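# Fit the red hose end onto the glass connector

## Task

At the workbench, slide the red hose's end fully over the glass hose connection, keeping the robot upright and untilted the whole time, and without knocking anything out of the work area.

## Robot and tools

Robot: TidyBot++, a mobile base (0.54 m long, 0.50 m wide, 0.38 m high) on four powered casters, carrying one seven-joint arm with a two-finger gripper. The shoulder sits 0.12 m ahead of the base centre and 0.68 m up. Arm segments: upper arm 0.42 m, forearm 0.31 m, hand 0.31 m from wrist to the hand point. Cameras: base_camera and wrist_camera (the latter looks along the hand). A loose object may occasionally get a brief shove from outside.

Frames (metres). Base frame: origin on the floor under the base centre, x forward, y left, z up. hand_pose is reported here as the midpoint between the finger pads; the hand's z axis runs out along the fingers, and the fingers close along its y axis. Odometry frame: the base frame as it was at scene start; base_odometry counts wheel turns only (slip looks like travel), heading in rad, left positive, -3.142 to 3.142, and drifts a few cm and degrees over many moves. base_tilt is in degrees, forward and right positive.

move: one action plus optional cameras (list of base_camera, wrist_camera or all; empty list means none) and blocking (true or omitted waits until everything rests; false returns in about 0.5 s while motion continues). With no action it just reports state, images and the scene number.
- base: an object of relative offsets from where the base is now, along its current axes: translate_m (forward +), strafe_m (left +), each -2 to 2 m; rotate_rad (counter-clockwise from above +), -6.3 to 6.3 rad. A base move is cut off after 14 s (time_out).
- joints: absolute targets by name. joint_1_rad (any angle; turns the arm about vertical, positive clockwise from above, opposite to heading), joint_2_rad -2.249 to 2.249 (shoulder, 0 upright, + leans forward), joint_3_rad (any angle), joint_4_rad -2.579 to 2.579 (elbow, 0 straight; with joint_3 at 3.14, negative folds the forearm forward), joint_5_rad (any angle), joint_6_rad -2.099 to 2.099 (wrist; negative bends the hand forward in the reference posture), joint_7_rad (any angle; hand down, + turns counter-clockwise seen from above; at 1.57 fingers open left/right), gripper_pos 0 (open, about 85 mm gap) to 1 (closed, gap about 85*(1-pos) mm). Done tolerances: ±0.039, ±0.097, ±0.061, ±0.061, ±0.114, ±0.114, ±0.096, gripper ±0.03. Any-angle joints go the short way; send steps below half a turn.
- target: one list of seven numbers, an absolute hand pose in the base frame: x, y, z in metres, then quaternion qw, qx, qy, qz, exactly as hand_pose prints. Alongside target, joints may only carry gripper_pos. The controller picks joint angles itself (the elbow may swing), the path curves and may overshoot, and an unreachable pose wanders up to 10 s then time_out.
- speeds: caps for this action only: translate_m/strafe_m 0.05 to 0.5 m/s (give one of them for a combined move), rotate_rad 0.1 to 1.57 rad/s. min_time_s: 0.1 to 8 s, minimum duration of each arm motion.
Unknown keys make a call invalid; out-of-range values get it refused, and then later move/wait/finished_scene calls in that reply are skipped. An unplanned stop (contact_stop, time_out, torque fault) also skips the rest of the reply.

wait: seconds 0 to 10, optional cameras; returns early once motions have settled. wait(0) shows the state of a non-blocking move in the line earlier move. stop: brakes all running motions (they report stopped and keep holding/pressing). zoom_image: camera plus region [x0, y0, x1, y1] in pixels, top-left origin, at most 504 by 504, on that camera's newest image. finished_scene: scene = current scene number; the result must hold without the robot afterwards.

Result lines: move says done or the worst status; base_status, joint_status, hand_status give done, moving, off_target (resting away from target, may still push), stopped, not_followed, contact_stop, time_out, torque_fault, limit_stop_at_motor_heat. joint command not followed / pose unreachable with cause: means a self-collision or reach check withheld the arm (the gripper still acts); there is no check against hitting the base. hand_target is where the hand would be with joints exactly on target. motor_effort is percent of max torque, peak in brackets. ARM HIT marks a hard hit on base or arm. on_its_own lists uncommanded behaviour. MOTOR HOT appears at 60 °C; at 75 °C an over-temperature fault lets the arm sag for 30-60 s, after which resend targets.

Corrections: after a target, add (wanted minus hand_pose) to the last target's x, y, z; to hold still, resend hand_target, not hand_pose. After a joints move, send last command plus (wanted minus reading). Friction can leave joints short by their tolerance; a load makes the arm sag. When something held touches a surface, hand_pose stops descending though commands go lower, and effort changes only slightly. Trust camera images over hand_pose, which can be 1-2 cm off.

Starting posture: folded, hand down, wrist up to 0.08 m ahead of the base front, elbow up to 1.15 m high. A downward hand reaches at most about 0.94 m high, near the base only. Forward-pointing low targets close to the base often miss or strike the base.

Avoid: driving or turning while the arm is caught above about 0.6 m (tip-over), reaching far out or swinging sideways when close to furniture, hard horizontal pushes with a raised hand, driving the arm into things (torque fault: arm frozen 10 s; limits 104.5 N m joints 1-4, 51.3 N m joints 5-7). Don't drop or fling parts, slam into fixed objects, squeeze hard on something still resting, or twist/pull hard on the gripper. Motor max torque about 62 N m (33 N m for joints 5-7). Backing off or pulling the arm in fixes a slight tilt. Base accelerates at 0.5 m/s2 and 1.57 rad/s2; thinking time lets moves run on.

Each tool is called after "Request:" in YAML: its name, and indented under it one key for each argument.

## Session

Request:
move:
  joints: {"joint_1_rad": 0.0, "joint_2_rad": 0.0, "joint_3_rad": 3.14, "joint_4_rad": -1.3, "joint_5_rad": 0.0, "joint_6_rad": -0.6, "joint_7_rad": 1.6}
  cameras: ["all"]

Scene clock: 2.50 s.
move: done
base_odometry: x=+0.000 y=+0.000 heading=+0.000
base_tilt: forward=+0.3 right=+0.4
base_status: not commanded
joint_positions: joint_1_rad=+0.019 joint_2_rad=-0.034 joint_3_rad=+3.128 joint_4_rad=-1.327 joint_5_rad=+0.045 joint_6_rad=-0.670 joint_7_rad=+1.595 gripper_pos=+0.000
joint_status: all done
motor_effort: joint_1_rad=+0(1) joint_2_rad=-18(18) joint_3_rad=+0(1) joint_4_rad=+19(20) joint_5_rad=+0(2) joint_6_rad=+8(9) joint_7_rad=+0(1)
hand_pose: x=+0.6944 y=-0.0100 z=+1.0698 quat_wxyz=(+0.030, +0.831, +0.015, +0.555) (m; base frame)
hand_target: x=+0.7165 y=+0.0023 z=+1.0860 quat_wxyz=(+0.008, +0.813, +0.013, +0.582) (m; base frame)
hand_status: not commanded
pictures: base_camera, wrist_camera
Images, in order (width x height): base_camera 644x364, wrist_camera 644x476.

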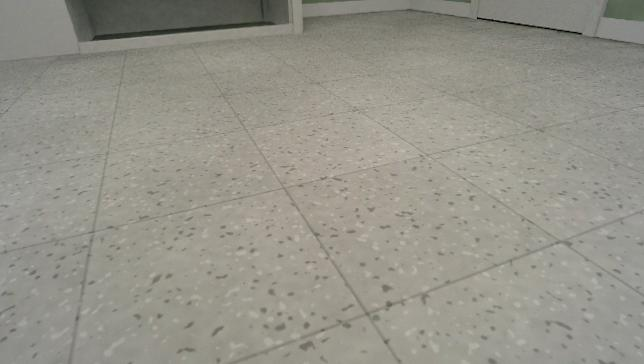

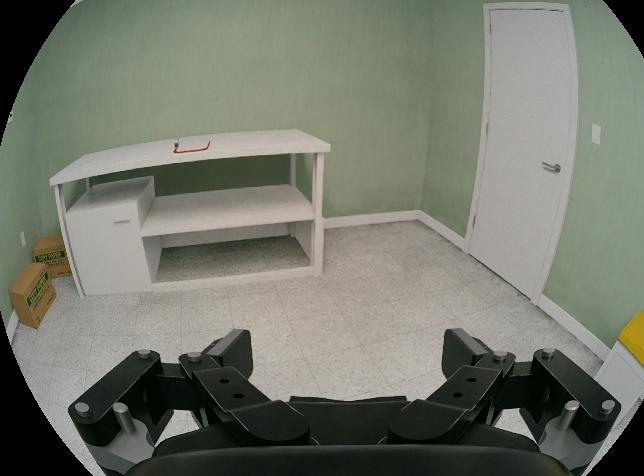

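Request:
move:
  base: {"rotate_rad": 0.425}
  cameras: ["all"]

Scene clock: 7.80 s.
move: done
base_odometry: x=+0.000 y=+0.000 heading=+0.425
base_tilt: forward=+0.3 right=+0.4
base_status: done
joint_positions: joint_1_rad=+0.001 joint_2_rad=-0.030 joint_3_rad=+3.134 joint_4_rad=-1.327 joint_5_rad=+0.044 joint_6_rad=-0.669 joint_7_rad=+1.595 gripper_pos=+0.000
joint_status: not commanded
motor_effort: joint_1_rad=+0(3) joint_2_rad=-18(19) joint_3_rad=+0(3) joint_4_rad=+19(20) joint_5_rad=+1(1) joint_6_rad=+8(9) joint_7_rad=+0(1)
hand_pose: x=+0.6964 y=-0.0028 z=+1.0676 quat_wxyz=(+0.026, +0.832, +0.020, +0.554) (m; base frame)
hand_target: x=+0.7165 y=+0.0023 z=+1.0860 quat_wxyz=(+0.008, +0.813, +0.013, +0.582) (m; base frame)
hand_status: not commanded
pictures: base_camera, wrist_camera
Images, in order (width x height): base_camera 644x364, wrist_camera 644x476.

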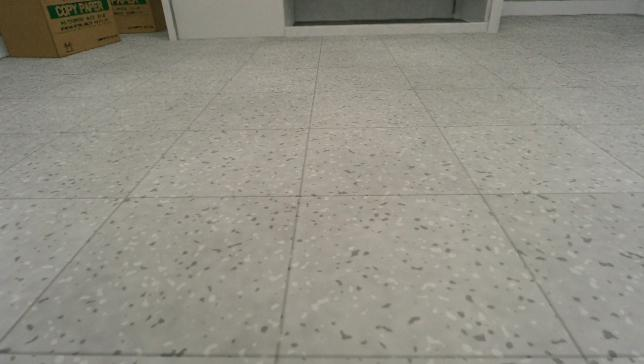

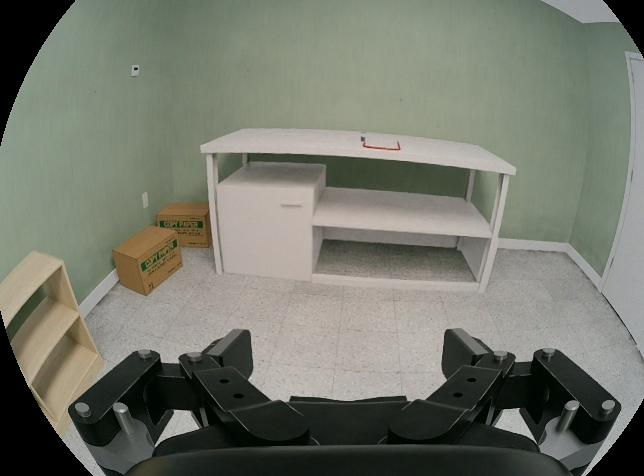

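Request:
move:
  base: {"translate_m": 1.65, "strafe_m": -0.2}
  joints: {"joint_2_rad": -0.5, "joint_4_rad": -1.6, "joint_5_rad": -0.06, "joint_6_rad": -1.1, "joint_7_rad": 1.58}
  cameras: ["all"]

Scene clock: 27.93 s.
move: done
base_odometry: x=+1.586 y=+0.498 heading=+0.425
base_tilt: forward=+0.3 right=+0.4
base_status: done
joint_positions: joint_1_rad=+0.001 joint_2_rad=-0.488 joint_3_rad=+3.134 joint_4_rad=-1.587 joint_5_rad=-0.004 joint_6_rad=-1.022 joint_7_rad=+1.595 gripper_pos=+0.000
joint_status: all done
motor_effort: joint_1_rad=+0(1) joint_2_rad=-3(19) joint_3_rad=+1(1) joint_4_rad=+17(21) joint_5_rad=+0(2) joint_6_rad=+7(9) joint_7_rad=+0(1)
hand_pose: x=+0.4671 y=+0.0060 z=+1.0335 quat_wxyz=(+0.004, +0.872, +0.014, +0.488) (m; base frame)
hand_target: x=+0.4488 y=+0.0187 z=+1.0109 quat_wxyz=(-0.028, +0.891, +0.005, +0.454) (m; base frame)
hand_status: not commanded
pictures: base_camera, wrist_camera
Images, in order (width x height): base_camera 644x364, wrist_camera 644x476.

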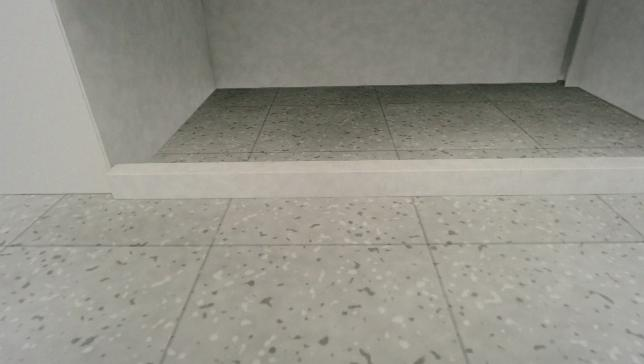

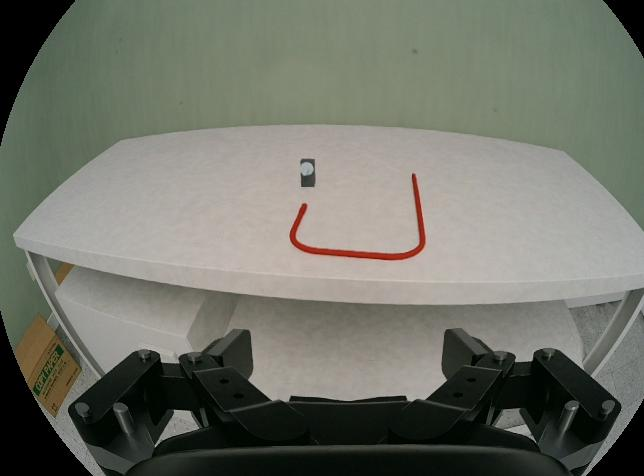

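Request:
move:
  base: {"translate_m": 0.34, "strafe_m": 0.07}
  joints: {"joint_2_rad": -0.11, "joint_4_rad": -1.36, "joint_6_rad": -1.26, "joint_7_rad": 1.51}
  cameras: ["wrist_camera"]

Request:
zoom_image:
  camera: "wrist_camera"
  region: [222, 60, 442, 400]

Scene clock: 46.13 s.
move: done
base_odometry: x=+1.867 y=+0.702 heading=+0.425
base_tilt: forward=+0.3 right=+0.4
base_status: done
joint_positions: joint_1_rad=+0.001 joint_2_rad=-0.106 joint_3_rad=+3.134 joint_4_rad=-1.388 joint_5_rad=-0.006 joint_6_rad=-1.185 joint_7_rad=+1.567 gripper_pos=+0.000
joint_status: all done
motor_effort: joint_1_rad=+0(1) joint_2_rad=-14(19) joint_3_rad=+0(1) joint_4_rad=+18(20) joint_5_rad=+0(1) joint_6_rad=+6(9) joint_7_rad=+1(1)
hand_pose: x=+0.5700 y=+0.0065 z=+0.9466 quat_wxyz=(-0.004, +0.944, +0.001, +0.331) (m; base frame)
hand_target: x=+0.5547 y=+0.0199 z=+0.9484 quat_wxyz=(-0.040, +0.950, -0.028, +0.309) (m; base frame)
hand_status: not commanded
pictures: wrist_camera
Images, in order (width x height): wrist_camera 644x476.

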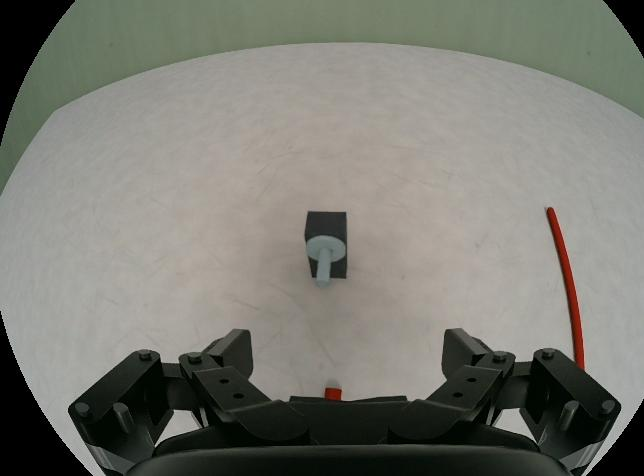

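Scaled by 1.482.

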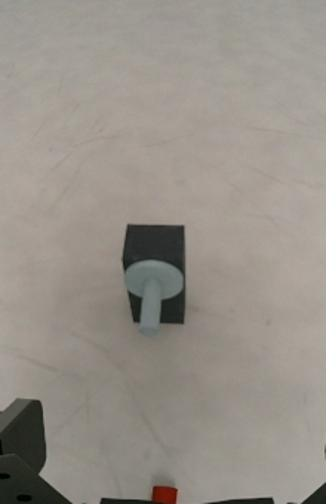

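Request:
move:
  base: {"translate_m": -0.063, "strafe_m": 0.009}
  joints: {"joint_2_rad": -0.065, "joint_4_rad": -1.542, "joint_6_rad": -0.915, "gripper_pos": 0.4}
  cameras: ["wrist_camera"]

Request:
zoom_image:
  camera: "wrist_camera"
  region: [222, 60, 442, 400]

Scene clock: 55.07 s.
move: done
base_odometry: x=+1.805 y=+0.684 heading=+0.425
base_tilt: forward=+0.3 right=+0.4
base_status: done
joint_positions: joint_1_rad=+0.001 joint_2_rad=-0.090 joint_3_rad=+3.134 joint_4_rad=-1.530 joint_5_rad=-0.007 joint_6_rad=-0.984 joint_7_rad=+1.567 gripper_pos=+0.400
joint_status: all done
motor_effort: joint_1_rad=+0(1) joint_2_rad=-16(18) joint_3_rad=+0(1) joint_4_rad=+18(20) joint_5_rad=+0(1) joint_6_rad=+6(7) joint_7_rad=+0(1)
hand_pose: x=+0.5977 y=+0.0066 z=+0.9074 quat_wxyz=(-0.005, +0.936, +0.001, +0.351) (m; base frame)
hand_target: x=+0.6167 y=+0.0170 z=+0.9037 quat_wxyz=(-0.040, +0.930, -0.036, +0.365) (m; base frame)
hand_status: not commanded
pictures: wrist_camera
Images, in order (width x height): wrist_camera 644x476.

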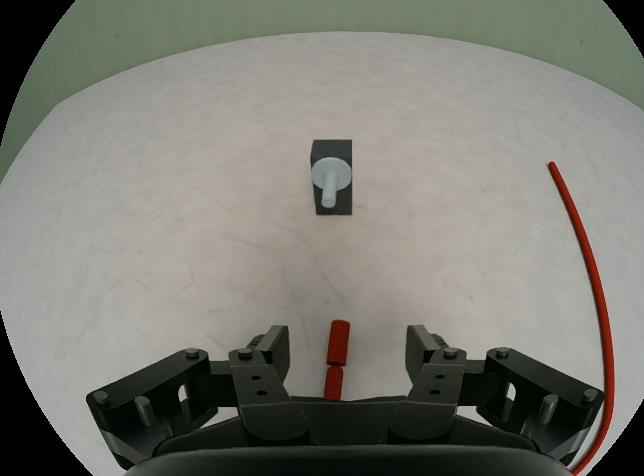

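Scaled by 1.482.

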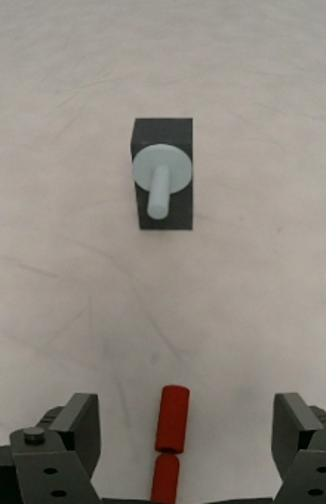

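Request:
move:
  base: {"strafe_m": 0.005}
  joints: {"joint_2_rad": -0.06, "joint_4_rad": -1.618, "joint_6_rad": -0.84, "gripper_pos": 0.65}
  cameras: ["wrist_camera"]

Request:
zoom_image:
  camera: "wrist_camera"
  region: [242, 270, 442, 430]

Scene clock: 70.87 s.
move: done
base_odometry: x=+1.803 y=+0.689 heading=+0.425
base_tilt: forward=+0.3 right=+0.5
base_status: done
joint_positions: joint_1_rad=+0.000 joint_2_rad=-0.085 joint_3_rad=+3.135 joint_4_rad=-1.608 joint_5_rad=-0.009 joint_6_rad=-0.909 joint_7_rad=+1.567 gripper_pos=+0.650
joint_status: all done
motor_effort: joint_1_rad=+0(2) joint_2_rad=-15(17) joint_3_rad=-1(2) joint_4_rad=+18(20) joint_5_rad=+0(1) joint_6_rad=+6(7) joint_7_rad=+0(1)
hand_pose: x=+0.6000 y=+0.0063 z=+0.8800 quat_wxyz=(-0.006, +0.938, -0.001, +0.347) (m; base frame)
hand_target: x=+0.6188 y=+0.0161 z=+0.8772 quat_wxyz=(-0.039, +0.931, -0.038, +0.362) (m; base frame)
hand_status: not commanded
pictures: wrist_camera
Images, in order (width x height): wrist_camera 644x476.

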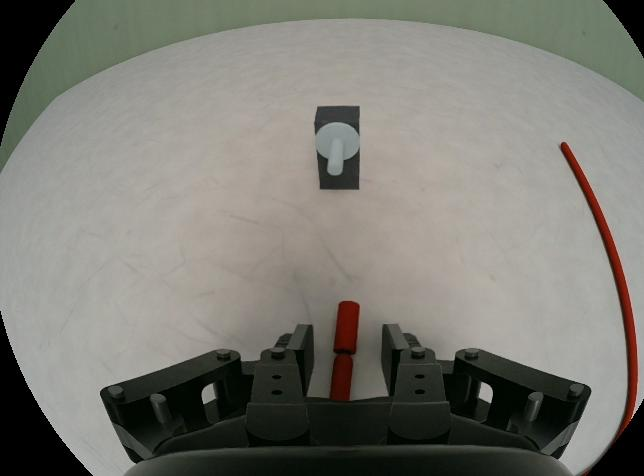

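Scaled by 2.520.

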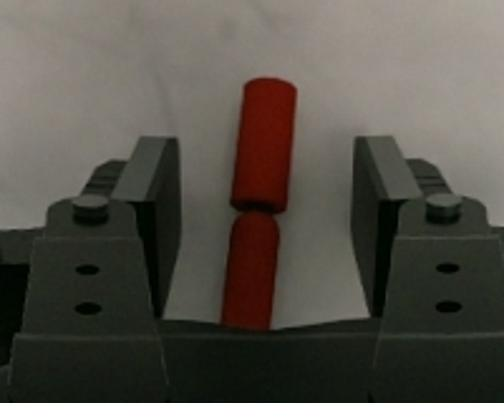

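Request:
move:
  joints: {"gripper_pos": 1.0}
  cameras: ["wrist_camera"]

Request:
zoom_image:
  camera: "wrist_camera"
  region: [242, 270, 442, 430]

Scene clock: 75.47 s.
move: done
base_odometry: x=+1.803 y=+0.689 heading=+0.425
base_tilt: forward=+0.3 right=+0.4
base_status: not commanded
joint_positions: joint_1_rad=+0.000 joint_2_rad=-0.085 joint_3_rad=+3.135 joint_4_rad=-1.608 joint_5_rad=-0.009 joint_6_rad=-0.906 joint_7_rad=+1.567 gripper_pos=+0.983
joint_status: all done
motor_effort: joint_1_rad=+0(1) joint_2_rad=-15(16) joint_3_rad=+0(1) joint_4_rad=+18(19) joint_5_rad=+1(1) joint_6_rad=+6(6) joint_7_rad=+0(1)
hand_pose: x=+0.6007 y=+0.0063 z=+0.8807 quat_wxyz=(-0.006, +0.937, -0.001, +0.349) (m; base frame)
hand_target: x=+0.6188 y=+0.0161 z=+0.8772 quat_wxyz=(-0.039, +0.931, -0.038, +0.362) (m; base frame)
hand_status: not commanded
pictures: wrist_camera
Images, in order (width x height): wrist_camera 644x476.

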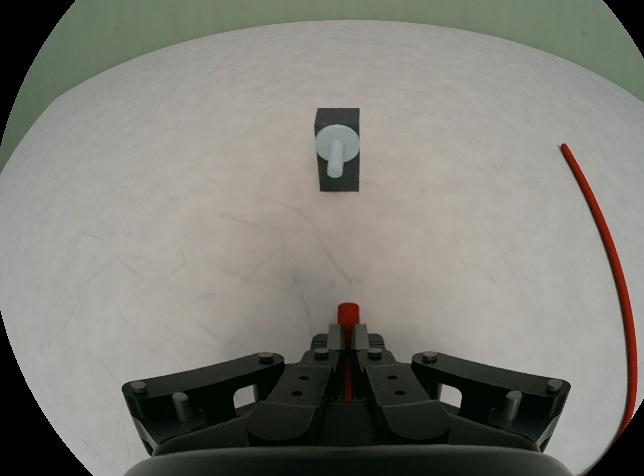

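Scaled by 2.520.

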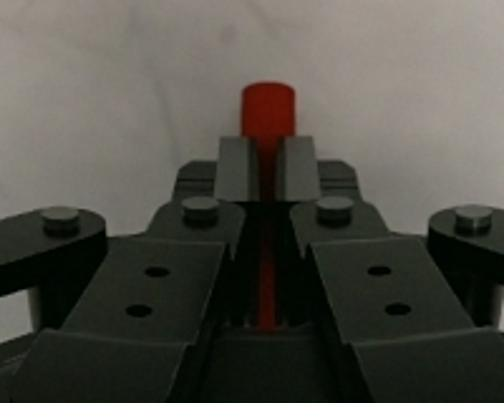

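Request:
move:
  joints: {"joint_2_rad": -0.062, "joint_4_rad": -1.465, "joint_6_rad": -1.085}
  cameras: []

Request:
move:
  base: {"translate_m": 0.045, "strafe_m": 0.008}
  cameras: ["wrist_camera"]

Request:
zoom_image:
  camera: "wrist_camera"
  region: [302, 200, 402, 370]

Scene clock: 89.17 s.
move: done
base_odometry: x=+1.803 y=+0.689 heading=+0.425
base_tilt: forward=+0.3 right=+0.4
base_status: not commanded
joint_positions: joint_1_rad=+0.000 joint_2_rad=-0.084 joint_3_rad=+3.135 joint_4_rad=-1.489 joint_5_rad=-0.009 joint_6_rad=-1.014 joint_7_rad=+1.567 gripper_pos=+0.983
joint_status: all done
motor_effort: joint_1_rad=+1(1) joint_2_rad=-15(17) joint_3_rad=+0(1) joint_4_rad=+18(21) joint_5_rad=+1(1) joint_6_rad=+6(7) joint_7_rad=+0(1)
hand_pose: x=+0.5996 y=+0.0065 z=+0.9199 quat_wxyz=(-0.006, +0.935, +0.000, +0.354) (m; base frame)
hand_target: x=+0.5920 y=+0.0186 z=+0.9076 quat_wxyz=(-0.040, +0.946, -0.033, +0.320) (m; base frame)
hand_status: not commanded
pictures: none
No camera images: "cameras" was empty.

Scene clock: 90.13 s.
move: done
base_odometry: x=+1.841 y=+0.715 heading=+0.425
base_tilt: forward=+0.3 right=+0.4
base_status: done
joint_positions: joint_1_rad=+0.000 joint_2_rad=-0.072 joint_3_rad=+3.136 joint_4_rad=-1.488 joint_5_rad=-0.009 joint_6_rad=-1.015 joint_7_rad=+1.567 gripper_pos=+0.983
joint_status: not commanded
motor_effort: joint_1_rad=+0(1) joint_2_rad=-16(19) joint_3_rad=+0(1) joint_4_rad=+18(20) joint_5_rad=+0(1) joint_6_rad=+6(7) joint_7_rad=+0(1)
hand_pose: x=+0.6022 y=+0.0065 z=+0.9142 quat_wxyz=(-0.006, +0.937, +0.000, +0.348) (m; base frame)
hand_target: x=+0.5920 y=+0.0186 z=+0.9076 quat_wxyz=(-0.040, +0.946, -0.033, +0.320) (m; base frame)
hand_status: not commanded
pictures: wrist_camera
Images, in order (width x height): wrist_camera 644x476.

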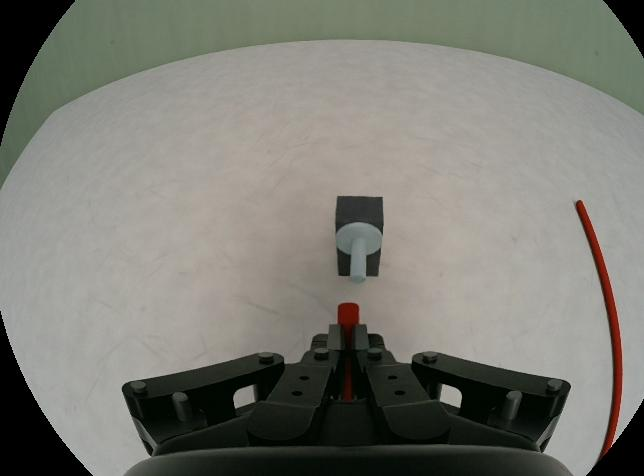

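Scaled by 2.965.

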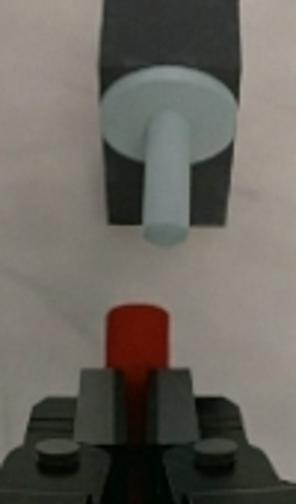

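Request:
zoom_image:
  camera: "wrist_camera"
  region: [324, 185, 394, 290]

Scaled by 4.800.

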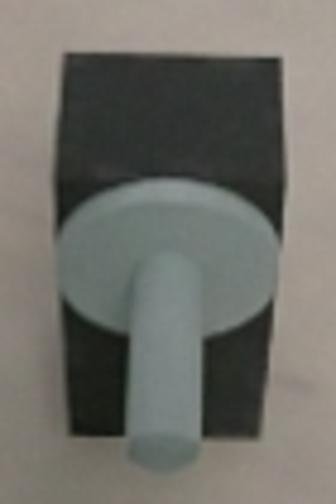

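Request:
move:
  base: {"rotate_rad": -0.025, "strafe_m": 0.0105}
  joints: {"joint_2_rad": -0.074, "joint_4_rad": -1.488, "joint_6_rad": -1.018}
  cameras: ["wrist_camera"]

Request:
zoom_image:
  camera: "wrist_camera"
  region: [312, 205, 392, 325]

Scene clock: 110.63 s.
move: done
base_odometry: x=+1.837 y=+0.724 heading=+0.400
base_tilt: forward=+0.3 right=+0.4
base_status: done
joint_positions: joint_1_rad=+0.000 joint_2_rad=-0.073 joint_3_rad=+3.136 joint_4_rad=-1.491 joint_5_rad=-0.010 joint_6_rad=-1.009 joint_7_rad=+1.567 gripper_pos=+0.983
joint_status: all done
motor_effort: joint_1_rad=+0(2) joint_2_rad=-16(18) joint_3_rad=+0(2) joint_4_rad=+19(20) joint_5_rad=+0(1) joint_6_rad=+6(7) joint_7_rad=+0(0)
hand_pose: x=+0.6029 y=+0.0063 z=+0.9138 quat_wxyz=(-0.006, +0.937, -0.001, +0.349) (m; base frame)
hand_target: x=+0.6011 y=+0.0180 z=+0.9148 quat_wxyz=(-0.040, +0.937, -0.034, +0.346) (m; base frame)
hand_status: not commanded
pictures: wrist_camera
Images, in order (width x height): wrist_camera 644x476.

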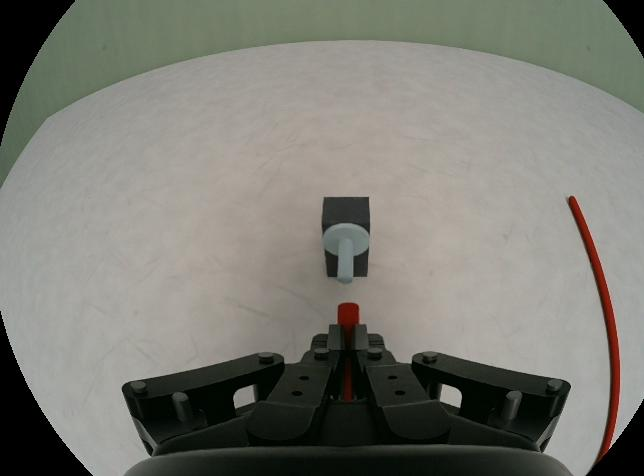

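Scaled by 4.200.

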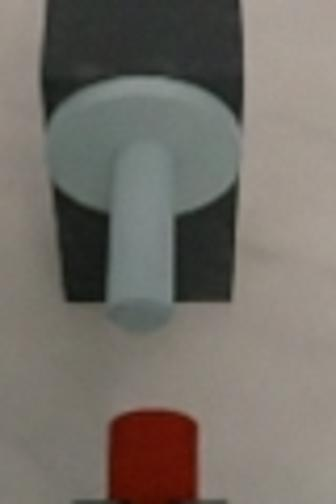

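Request:
move:
  base: {"strafe_m": 0.0018, "translate_m": 0.006}
  speeds: {"translate_m": 0.05}
  cameras: ["wrist_camera"]

Request:
zoom_image:
  camera: "wrist_camera"
  region: [312, 205, 392, 325]

Scene clock: 114.77 s.
move: done
base_odometry: x=+1.842 y=+0.728 heading=+0.400
base_tilt: forward=+0.3 right=+0.4
base_status: done
joint_positions: joint_1_rad=+0.000 joint_2_rad=-0.072 joint_3_rad=+3.136 joint_4_rad=-1.491 joint_5_rad=-0.010 joint_6_rad=-1.009 joint_7_rad=+1.567 gripper_pos=+0.983
joint_status: not commanded
motor_effort: joint_1_rad=+0(0) joint_2_rad=-16(20) joint_3_rad=-1(1) joint_4_rad=+18(20) joint_5_rad=+0(1) joint_6_rad=+6(7) joint_7_rad=+0(1)
hand_pose: x=+0.6030 y=+0.0064 z=+0.9137 quat_wxyz=(-0.006, +0.937, -0.001, +0.349) (m; base frame)
hand_target: x=+0.6011 y=+0.0180 z=+0.9148 quat_wxyz=(-0.040, +0.937, -0.034, +0.346) (m; base frame)
hand_status: not commanded
pictures: wrist_camera
Images, in order (width x height): wrist_camera 644x476.

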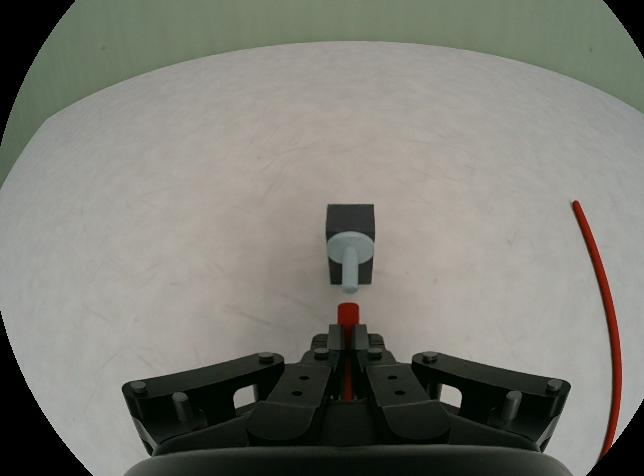

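Scaled by 4.200.

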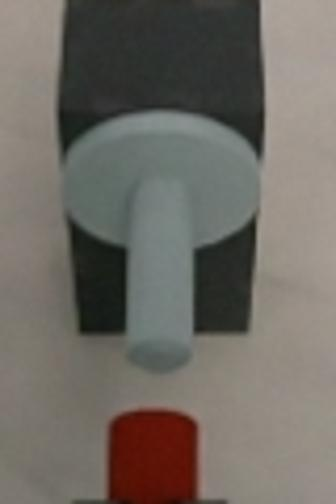

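Request:
move:
  base: {"strafe_m": -0.001, "translate_m": 0.009}
  speeds: {"translate_m": 0.05}
  cameras: ["wrist_camera"]

Request:
zoom_image:
  camera: "wrist_camera"
  region: [312, 205, 392, 325]

Scene clock: 120.17 s.
move: done
base_odometry: x=+1.850 y=+0.731 heading=+0.400
base_tilt: forward=+0.3 right=+0.4
base_status: done
joint_positions: joint_1_rad=+0.000 joint_2_rad=-0.072 joint_3_rad=+3.136 joint_4_rad=-1.491 joint_5_rad=-0.010 joint_6_rad=-1.009 joint_7_rad=+1.567 gripper_pos=+0.983
joint_status: not commanded
motor_effort: joint_1_rad=+0(1) joint_2_rad=-16(19) joint_3_rad=+0(1) joint_4_rad=+19(19) joint_5_rad=+0(1) joint_6_rad=+6(7) joint_7_rad=+0(0)
hand_pose: x=+0.6030 y=+0.0064 z=+0.9136 quat_wxyz=(-0.006, +0.937, -0.001, +0.349) (m; base frame)
hand_target: x=+0.6011 y=+0.0180 z=+0.9148 quat_wxyz=(-0.040, +0.937, -0.034, +0.346) (m; base frame)
hand_status: not commanded
pictures: wrist_camera
Images, in order (width x height): wrist_camera 644x476.

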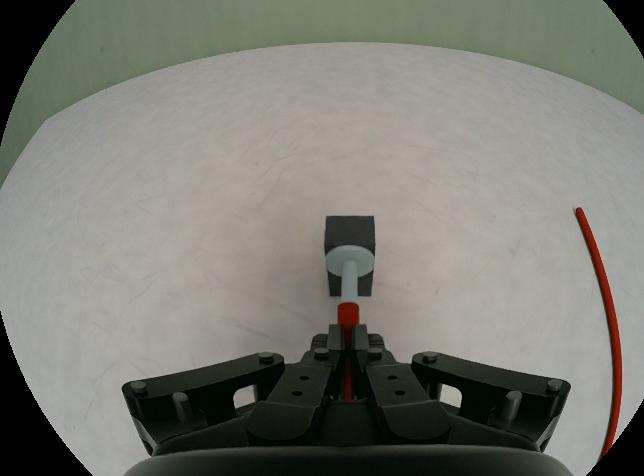

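Scaled by 4.200.

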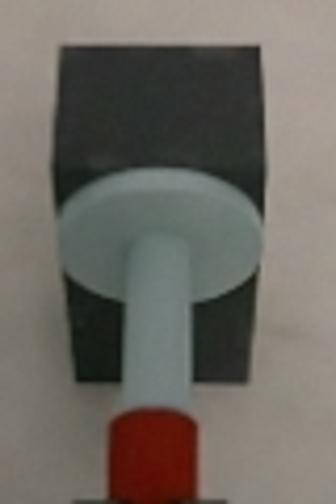

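Request:
move:
  base: {"translate_m": 0.01}
  speeds: {"translate_m": 0.05}
  cameras: ["wrist_camera"]

Request:
zoom_image:
  camera: "wrist_camera"
  region: [312, 205, 392, 325]

Scene clock: 126.30 s.
move: done
base_odometry: x=+1.859 y=+0.735 heading=+0.401
base_tilt: forward=+0.3 right=+0.4
base_status: done
joint_positions: joint_1_rad=+0.000 joint_2_rad=-0.075 joint_3_rad=+3.138 joint_4_rad=-1.491 joint_5_rad=-0.010 joint_6_rad=-1.009 joint_7_rad=+1.566 gripper_pos=+0.983
joint_status: not commanded
motor_effort: joint_1_rad=+0(1) joint_2_rad=-14(16) joint_3_rad=+0(2) joint_4_rad=+19(20) joint_5_rad=+0(1) joint_6_rad=+7(11) joint_7_rad=+0(0)
hand_pose: x=+0.6024 y=+0.0058 z=+0.9149 quat_wxyz=(-0.006, +0.937, -0.001, +0.350) (m; base frame)
hand_target: x=+0.6011 y=+0.0180 z=+0.9148 quat_wxyz=(-0.040, +0.937, -0.034, +0.346) (m; base frame)
hand_status: not commanded
pictures: wrist_camera
Images, in order (width x height): wrist_camera 644x476.

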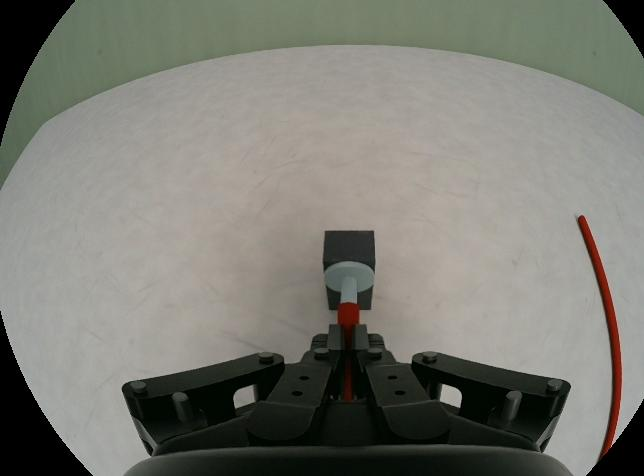

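Scaled by 4.200.

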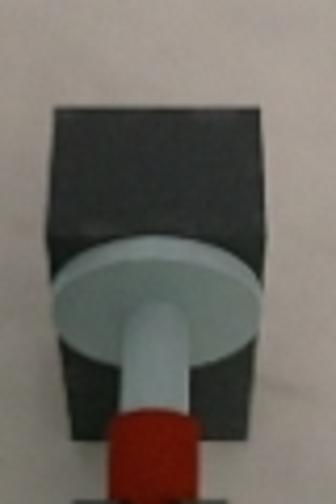

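Request:
move:
  base: {"translate_m": 0.03}
  speeds: {"translate_m": 0.05}
  cameras: ["wrist_camera"]

Request:
zoom_image:
  camera: "wrist_camera"
  region: [312, 225, 392, 345]

Scene clock: 132.63 s.
move: done
base_odometry: x=+1.887 y=+0.747 heading=+0.401
base_tilt: forward=+0.3 right=+0.4
base_status: done
joint_positions: joint_1_rad=+0.000 joint_2_rad=-0.114 joint_3_rad=+3.138 joint_4_rad=-1.512 joint_5_rad=-0.010 joint_6_rad=-1.042 joint_7_rad=+1.566 gripper_pos=+0.983
joint_status: not commanded
motor_effort: joint_1_rad=-1(2) joint_2_rad=-8(14) joint_3_rad=-2(2) joint_4_rad=+23(25) joint_5_rad=-1(2) joint_6_rad=+18(24) joint_7_rad=+1(1)
hand_pose: x=+0.5819 y=+0.0056 z=+0.9161 quat_wxyz=(-0.006, +0.939, -0.001, +0.344) (m; base frame)
hand_target: x=+0.6011 y=+0.0180 z=+0.9148 quat_wxyz=(-0.040, +0.937, -0.034, +0.346) (m; base frame)
hand_status: not commanded
pictures: wrist_camera
Images, in order (width x height): wrist_camera 644x476.

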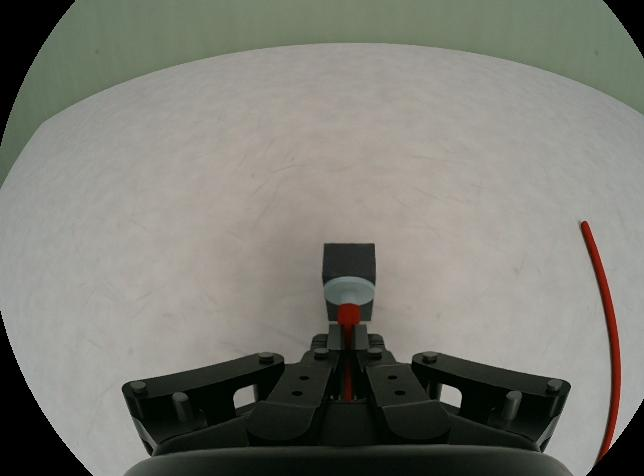

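Scaled by 4.200.

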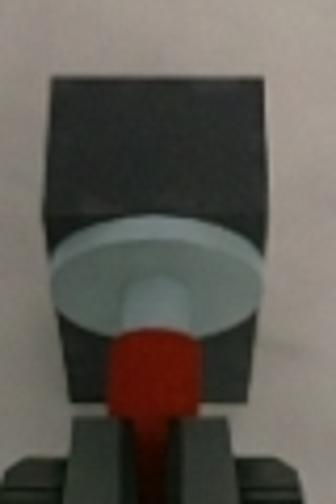

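Request:
move:
  base: {"translate_m": 0.03}
  speeds: {"translate_m": 0.05}
  joints: {"joint_6_rad": -0.96}
  cameras: ["wrist_camera"]

Request:
zoom_image:
  camera: "wrist_camera"
  region: [322, 285, 374, 345]

Scene clock: 137.30 s.
move: done
base_odometry: x=+1.913 y=+0.758 heading=+0.400
base_tilt: forward=+0.3 right=+0.4
base_status: done
joint_positions: joint_1_rad=+0.000 joint_2_rad=-0.167 joint_3_rad=+3.138 joint_4_rad=-1.548 joint_5_rad=-0.010 joint_6_rad=-1.062 joint_7_rad=+1.566 gripper_pos=+0.983
joint_status: all done
motor_effort: joint_1_rad=-1(2) joint_2_rad=+3(9) joint_3_rad=-2(2) joint_4_rad=+30(31) joint_5_rad=-2(2) joint_6_rad=+35(40) joint_7_rad=+0(1)
hand_pose: x=+0.5577 y=+0.0054 z=+0.9176 quat_wxyz=(-0.006, +0.940, -0.002, +0.342) (m; base frame)
hand_target: x=+0.6144 y=+0.0175 z=+0.9270 quat_wxyz=(-0.041, +0.926, -0.034, +0.373) (m; base frame)
hand_status: not commanded
pictures: wrist_camera
Images, in order (width x height): wrist_camera 644x476.

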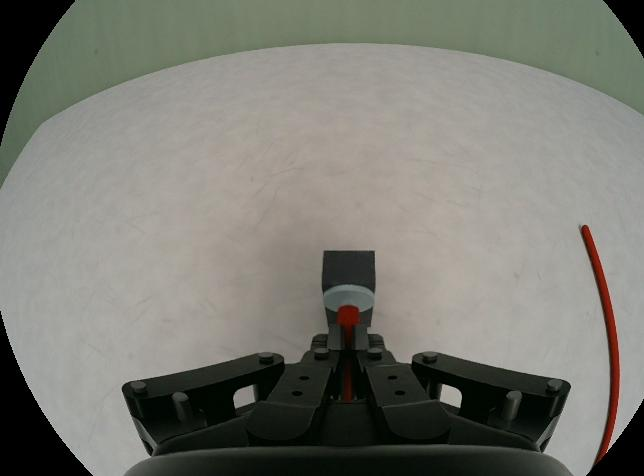

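Scaled by 8.400.

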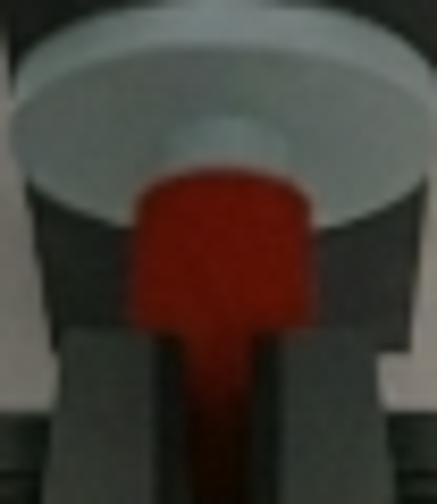

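Request:
move:
  base: {"translate_m": 0.018}
  speeds: {"translate_m": 0.05}
  joints: {"joint_6_rad": -0.92}
  cameras: ["wrist_camera"]

Request:
zoom_image:
  camera: "wrist_camera"
  region: [322, 285, 374, 345]

Scene clock: 144.40 s.
move: off_target
base_odometry: x=+1.929 y=+0.765 heading=+0.400
base_tilt: forward=+0.3 right=+0.4
base_status: done
joint_positions: joint_1_rad=+0.001 joint_2_rad=-0.191 joint_3_rad=+3.139 joint_4_rad=-1.556 joint_5_rad=-0.010 joint_6_rad=-1.069 joint_7_rad=+1.566 gripper_pos=+0.983
joint_status: joint_6_rad off_target (ended at -1.069, target -0.920)
motor_effort: joint_1_rad=-2(2) joint_2_rad=+7(12) joint_3_rad=-2(2) joint_4_rad=+29(34) joint_5_rad=-2(3) joint_6_rad=+38(49) joint_7_rad=+0(1)
hand_pose: x=+0.5491 y=+0.0052 z=+0.9223 quat_wxyz=(-0.006, +0.938, -0.002, +0.346) (m; base frame)
hand_target: x=+0.6232 y=+0.0170 z=+0.9358 quat_wxyz=(-0.041, +0.919, -0.035, +0.392) (m; base frame)
hand_status: not commanded
pictures: wrist_camera
Images, in order (width x height): wrist_camera 644x476.

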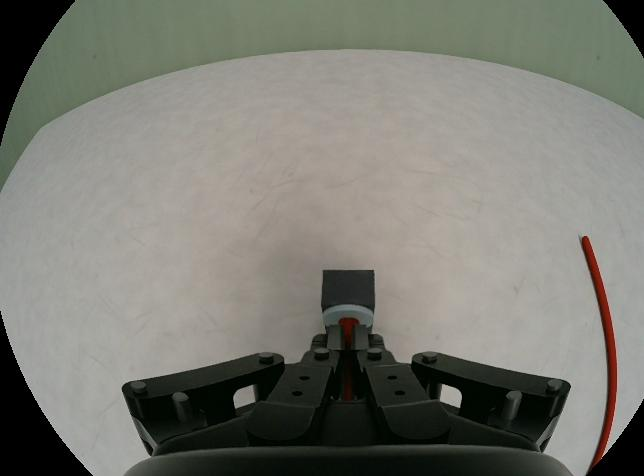

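Scaled by 8.400.

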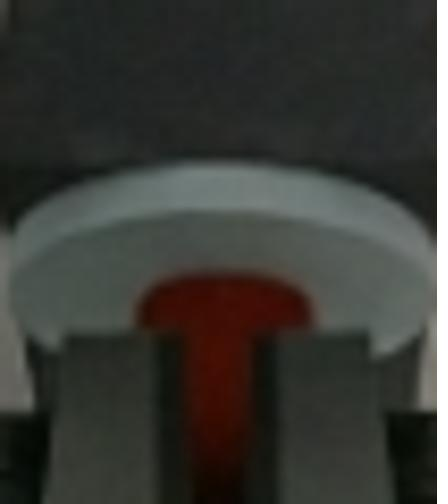

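Request:
move:
  joints: {"joint_2_rad": -0.185, "joint_4_rad": -1.555, "joint_6_rad": -1.06}
  cameras: ["wrist_camera"]

Request:
zoom_image:
  camera: "wrist_camera"
  region: [322, 285, 374, 345]

Request:
move:
  joints: {"gripper_pos": 0.5}
  cameras: ["wrist_camera"]

Request:
zoom_image:
  camera: "wrist_camera"
  region: [312, 285, 392, 405]

Scene clock: 152.00 s.
move: done
base_odometry: x=+1.930 y=+0.765 heading=+0.400
base_tilt: forward=+0.3 right=+0.4
base_status: not commanded
joint_positions: joint_1_rad=+0.001 joint_2_rad=-0.199 joint_3_rad=+3.139 joint_4_rad=-1.563 joint_5_rad=-0.010 joint_6_rad=-1.069 joint_7_rad=+1.566 gripper_pos=+0.984
joint_status: all done
motor_effort: joint_1_rad=-1(2) joint_2_rad=-6(8) joint_3_rad=-1(3) joint_4_rad=+22(30) joint_5_rad=-2(3) joint_6_rad=+17(39) joint_7_rad=+0(1)
hand_pose: x=+0.5460 y=+0.0052 z=+0.9224 quat_wxyz=(-0.006, +0.938, -0.002, +0.347) (m; base frame)
hand_target: x=+0.5528 y=+0.0184 z=+0.9228 quat_wxyz=(-0.040, +0.936, -0.032, +0.347) (m; base frame)
hand_status: not commanded
pictures: wrist_camera
Images, in order (width x height): wrist_camera 644x476.

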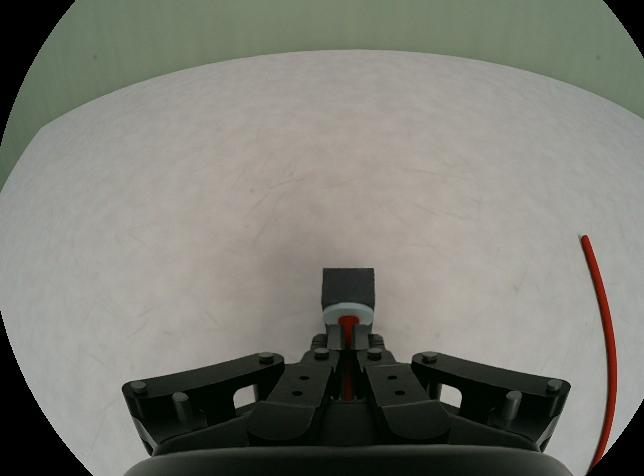

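Scaled by 8.400.

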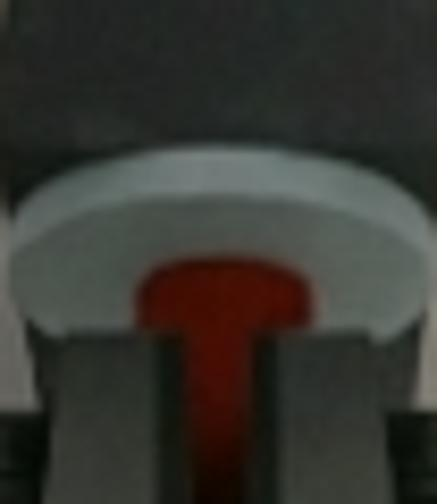

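Scene clock: 152.83 s.
move: done
base_odometry: x=+1.930 y=+0.765 heading=+0.400
base_tilt: forward=+0.3 right=+0.4
base_status: not commanded
joint_positions: joint_1_rad=+0.001 joint_2_rad=-0.187 joint_3_rad=+3.139 joint_4_rad=-1.562 joint_5_rad=-0.016 joint_6_rad=-1.047 joint_7_rad=+1.566 gripper_pos=+0.500
joint_status: all done
motor_effort: joint_1_rad=+0(1) joint_2_rad=-12(15) joint_3_rad=-1(2) joint_4_rad=+19(25) joint_5_rad=+0(2) joint_6_rad=+6(19) joint_7_rad=+0(1)
hand_pose: x=+0.5541 y=+0.0067 z=+0.9225 quat_wxyz=(-0.009, +0.936, -0.002, +0.352) (m; base frame)
hand_target: x=+0.5528 y=+0.0184 z=+0.9228 quat_wxyz=(-0.040, +0.936, -0.032, +0.347) (m; base frame)
hand_status: not commanded
pictures: wrist_camera
Images, in order (width x height): wrist_camera 644x476.

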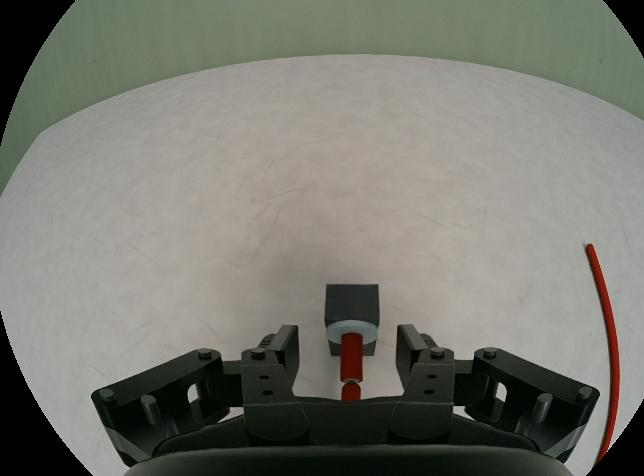

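Scaled by 4.200.

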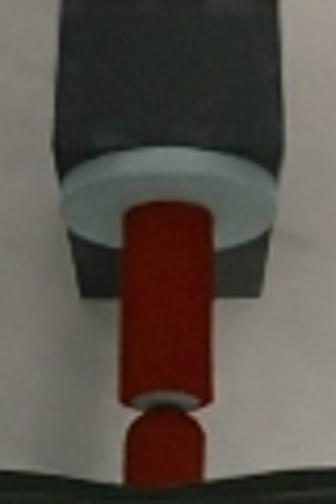

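Request:
move:
  joints: {"joint_2_rad": -0.39, "gripper_pos": 0.2}
  min_time_s: 1.5
  cameras: ["wrist_camera"]

Request:
zoom_image:
  camera: "wrist_camera"
  region: [324, 310, 374, 370]

Scene clock: 157.17 s.
move: done
base_odometry: x=+1.930 y=+0.765 heading=+0.400
base_tilt: forward=+0.3 right=+0.4
base_status: not commanded
joint_positions: joint_1_rad=+0.001 joint_2_rad=-0.373 joint_3_rad=+3.139 joint_4_rad=-1.562 joint_5_rad=-0.016 joint_6_rad=-1.047 joint_7_rad=+1.566 gripper_pos=+0.200
joint_status: all done
motor_effort: joint_1_rad=+0(1) joint_2_rad=-6(13) joint_3_rad=+0(1) joint_4_rad=+18(19) joint_5_rad=+0(1) joint_6_rad=+7(7) joint_7_rad=+0(1)
hand_pose: x=+0.5022 y=+0.0068 z=+0.9987 quat_wxyz=(-0.009, +0.899, -0.001, +0.437) (m; base frame)
hand_target: x=+0.4946 y=+0.0184 z=+1.0061 quat_wxyz=(-0.043, +0.896, -0.028, +0.441) (m; base frame)
hand_status: not commanded
pictures: wrist_camera
Images, in order (width x height): wrist_camera 644x476.

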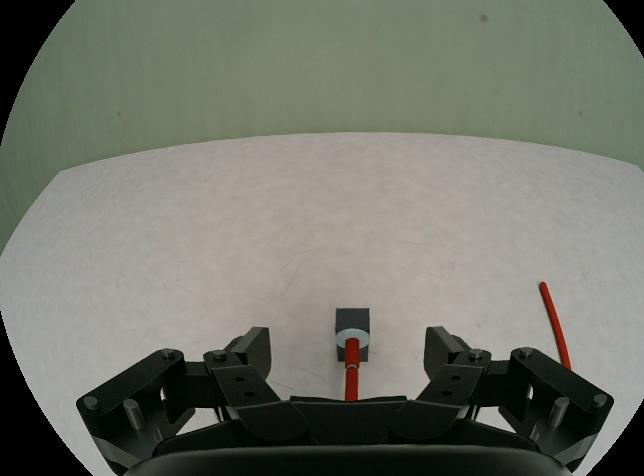

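Scaled by 8.400.

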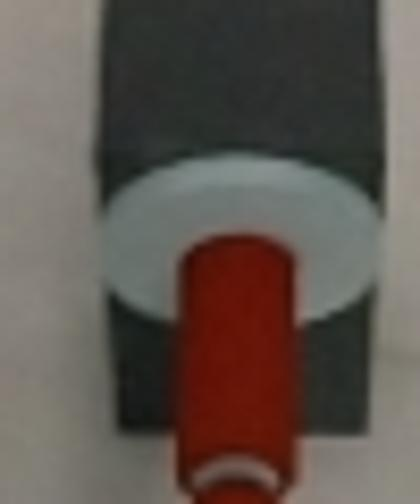

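Request:
finished_scene:
  scene: 2

The scene is finished: the task was done.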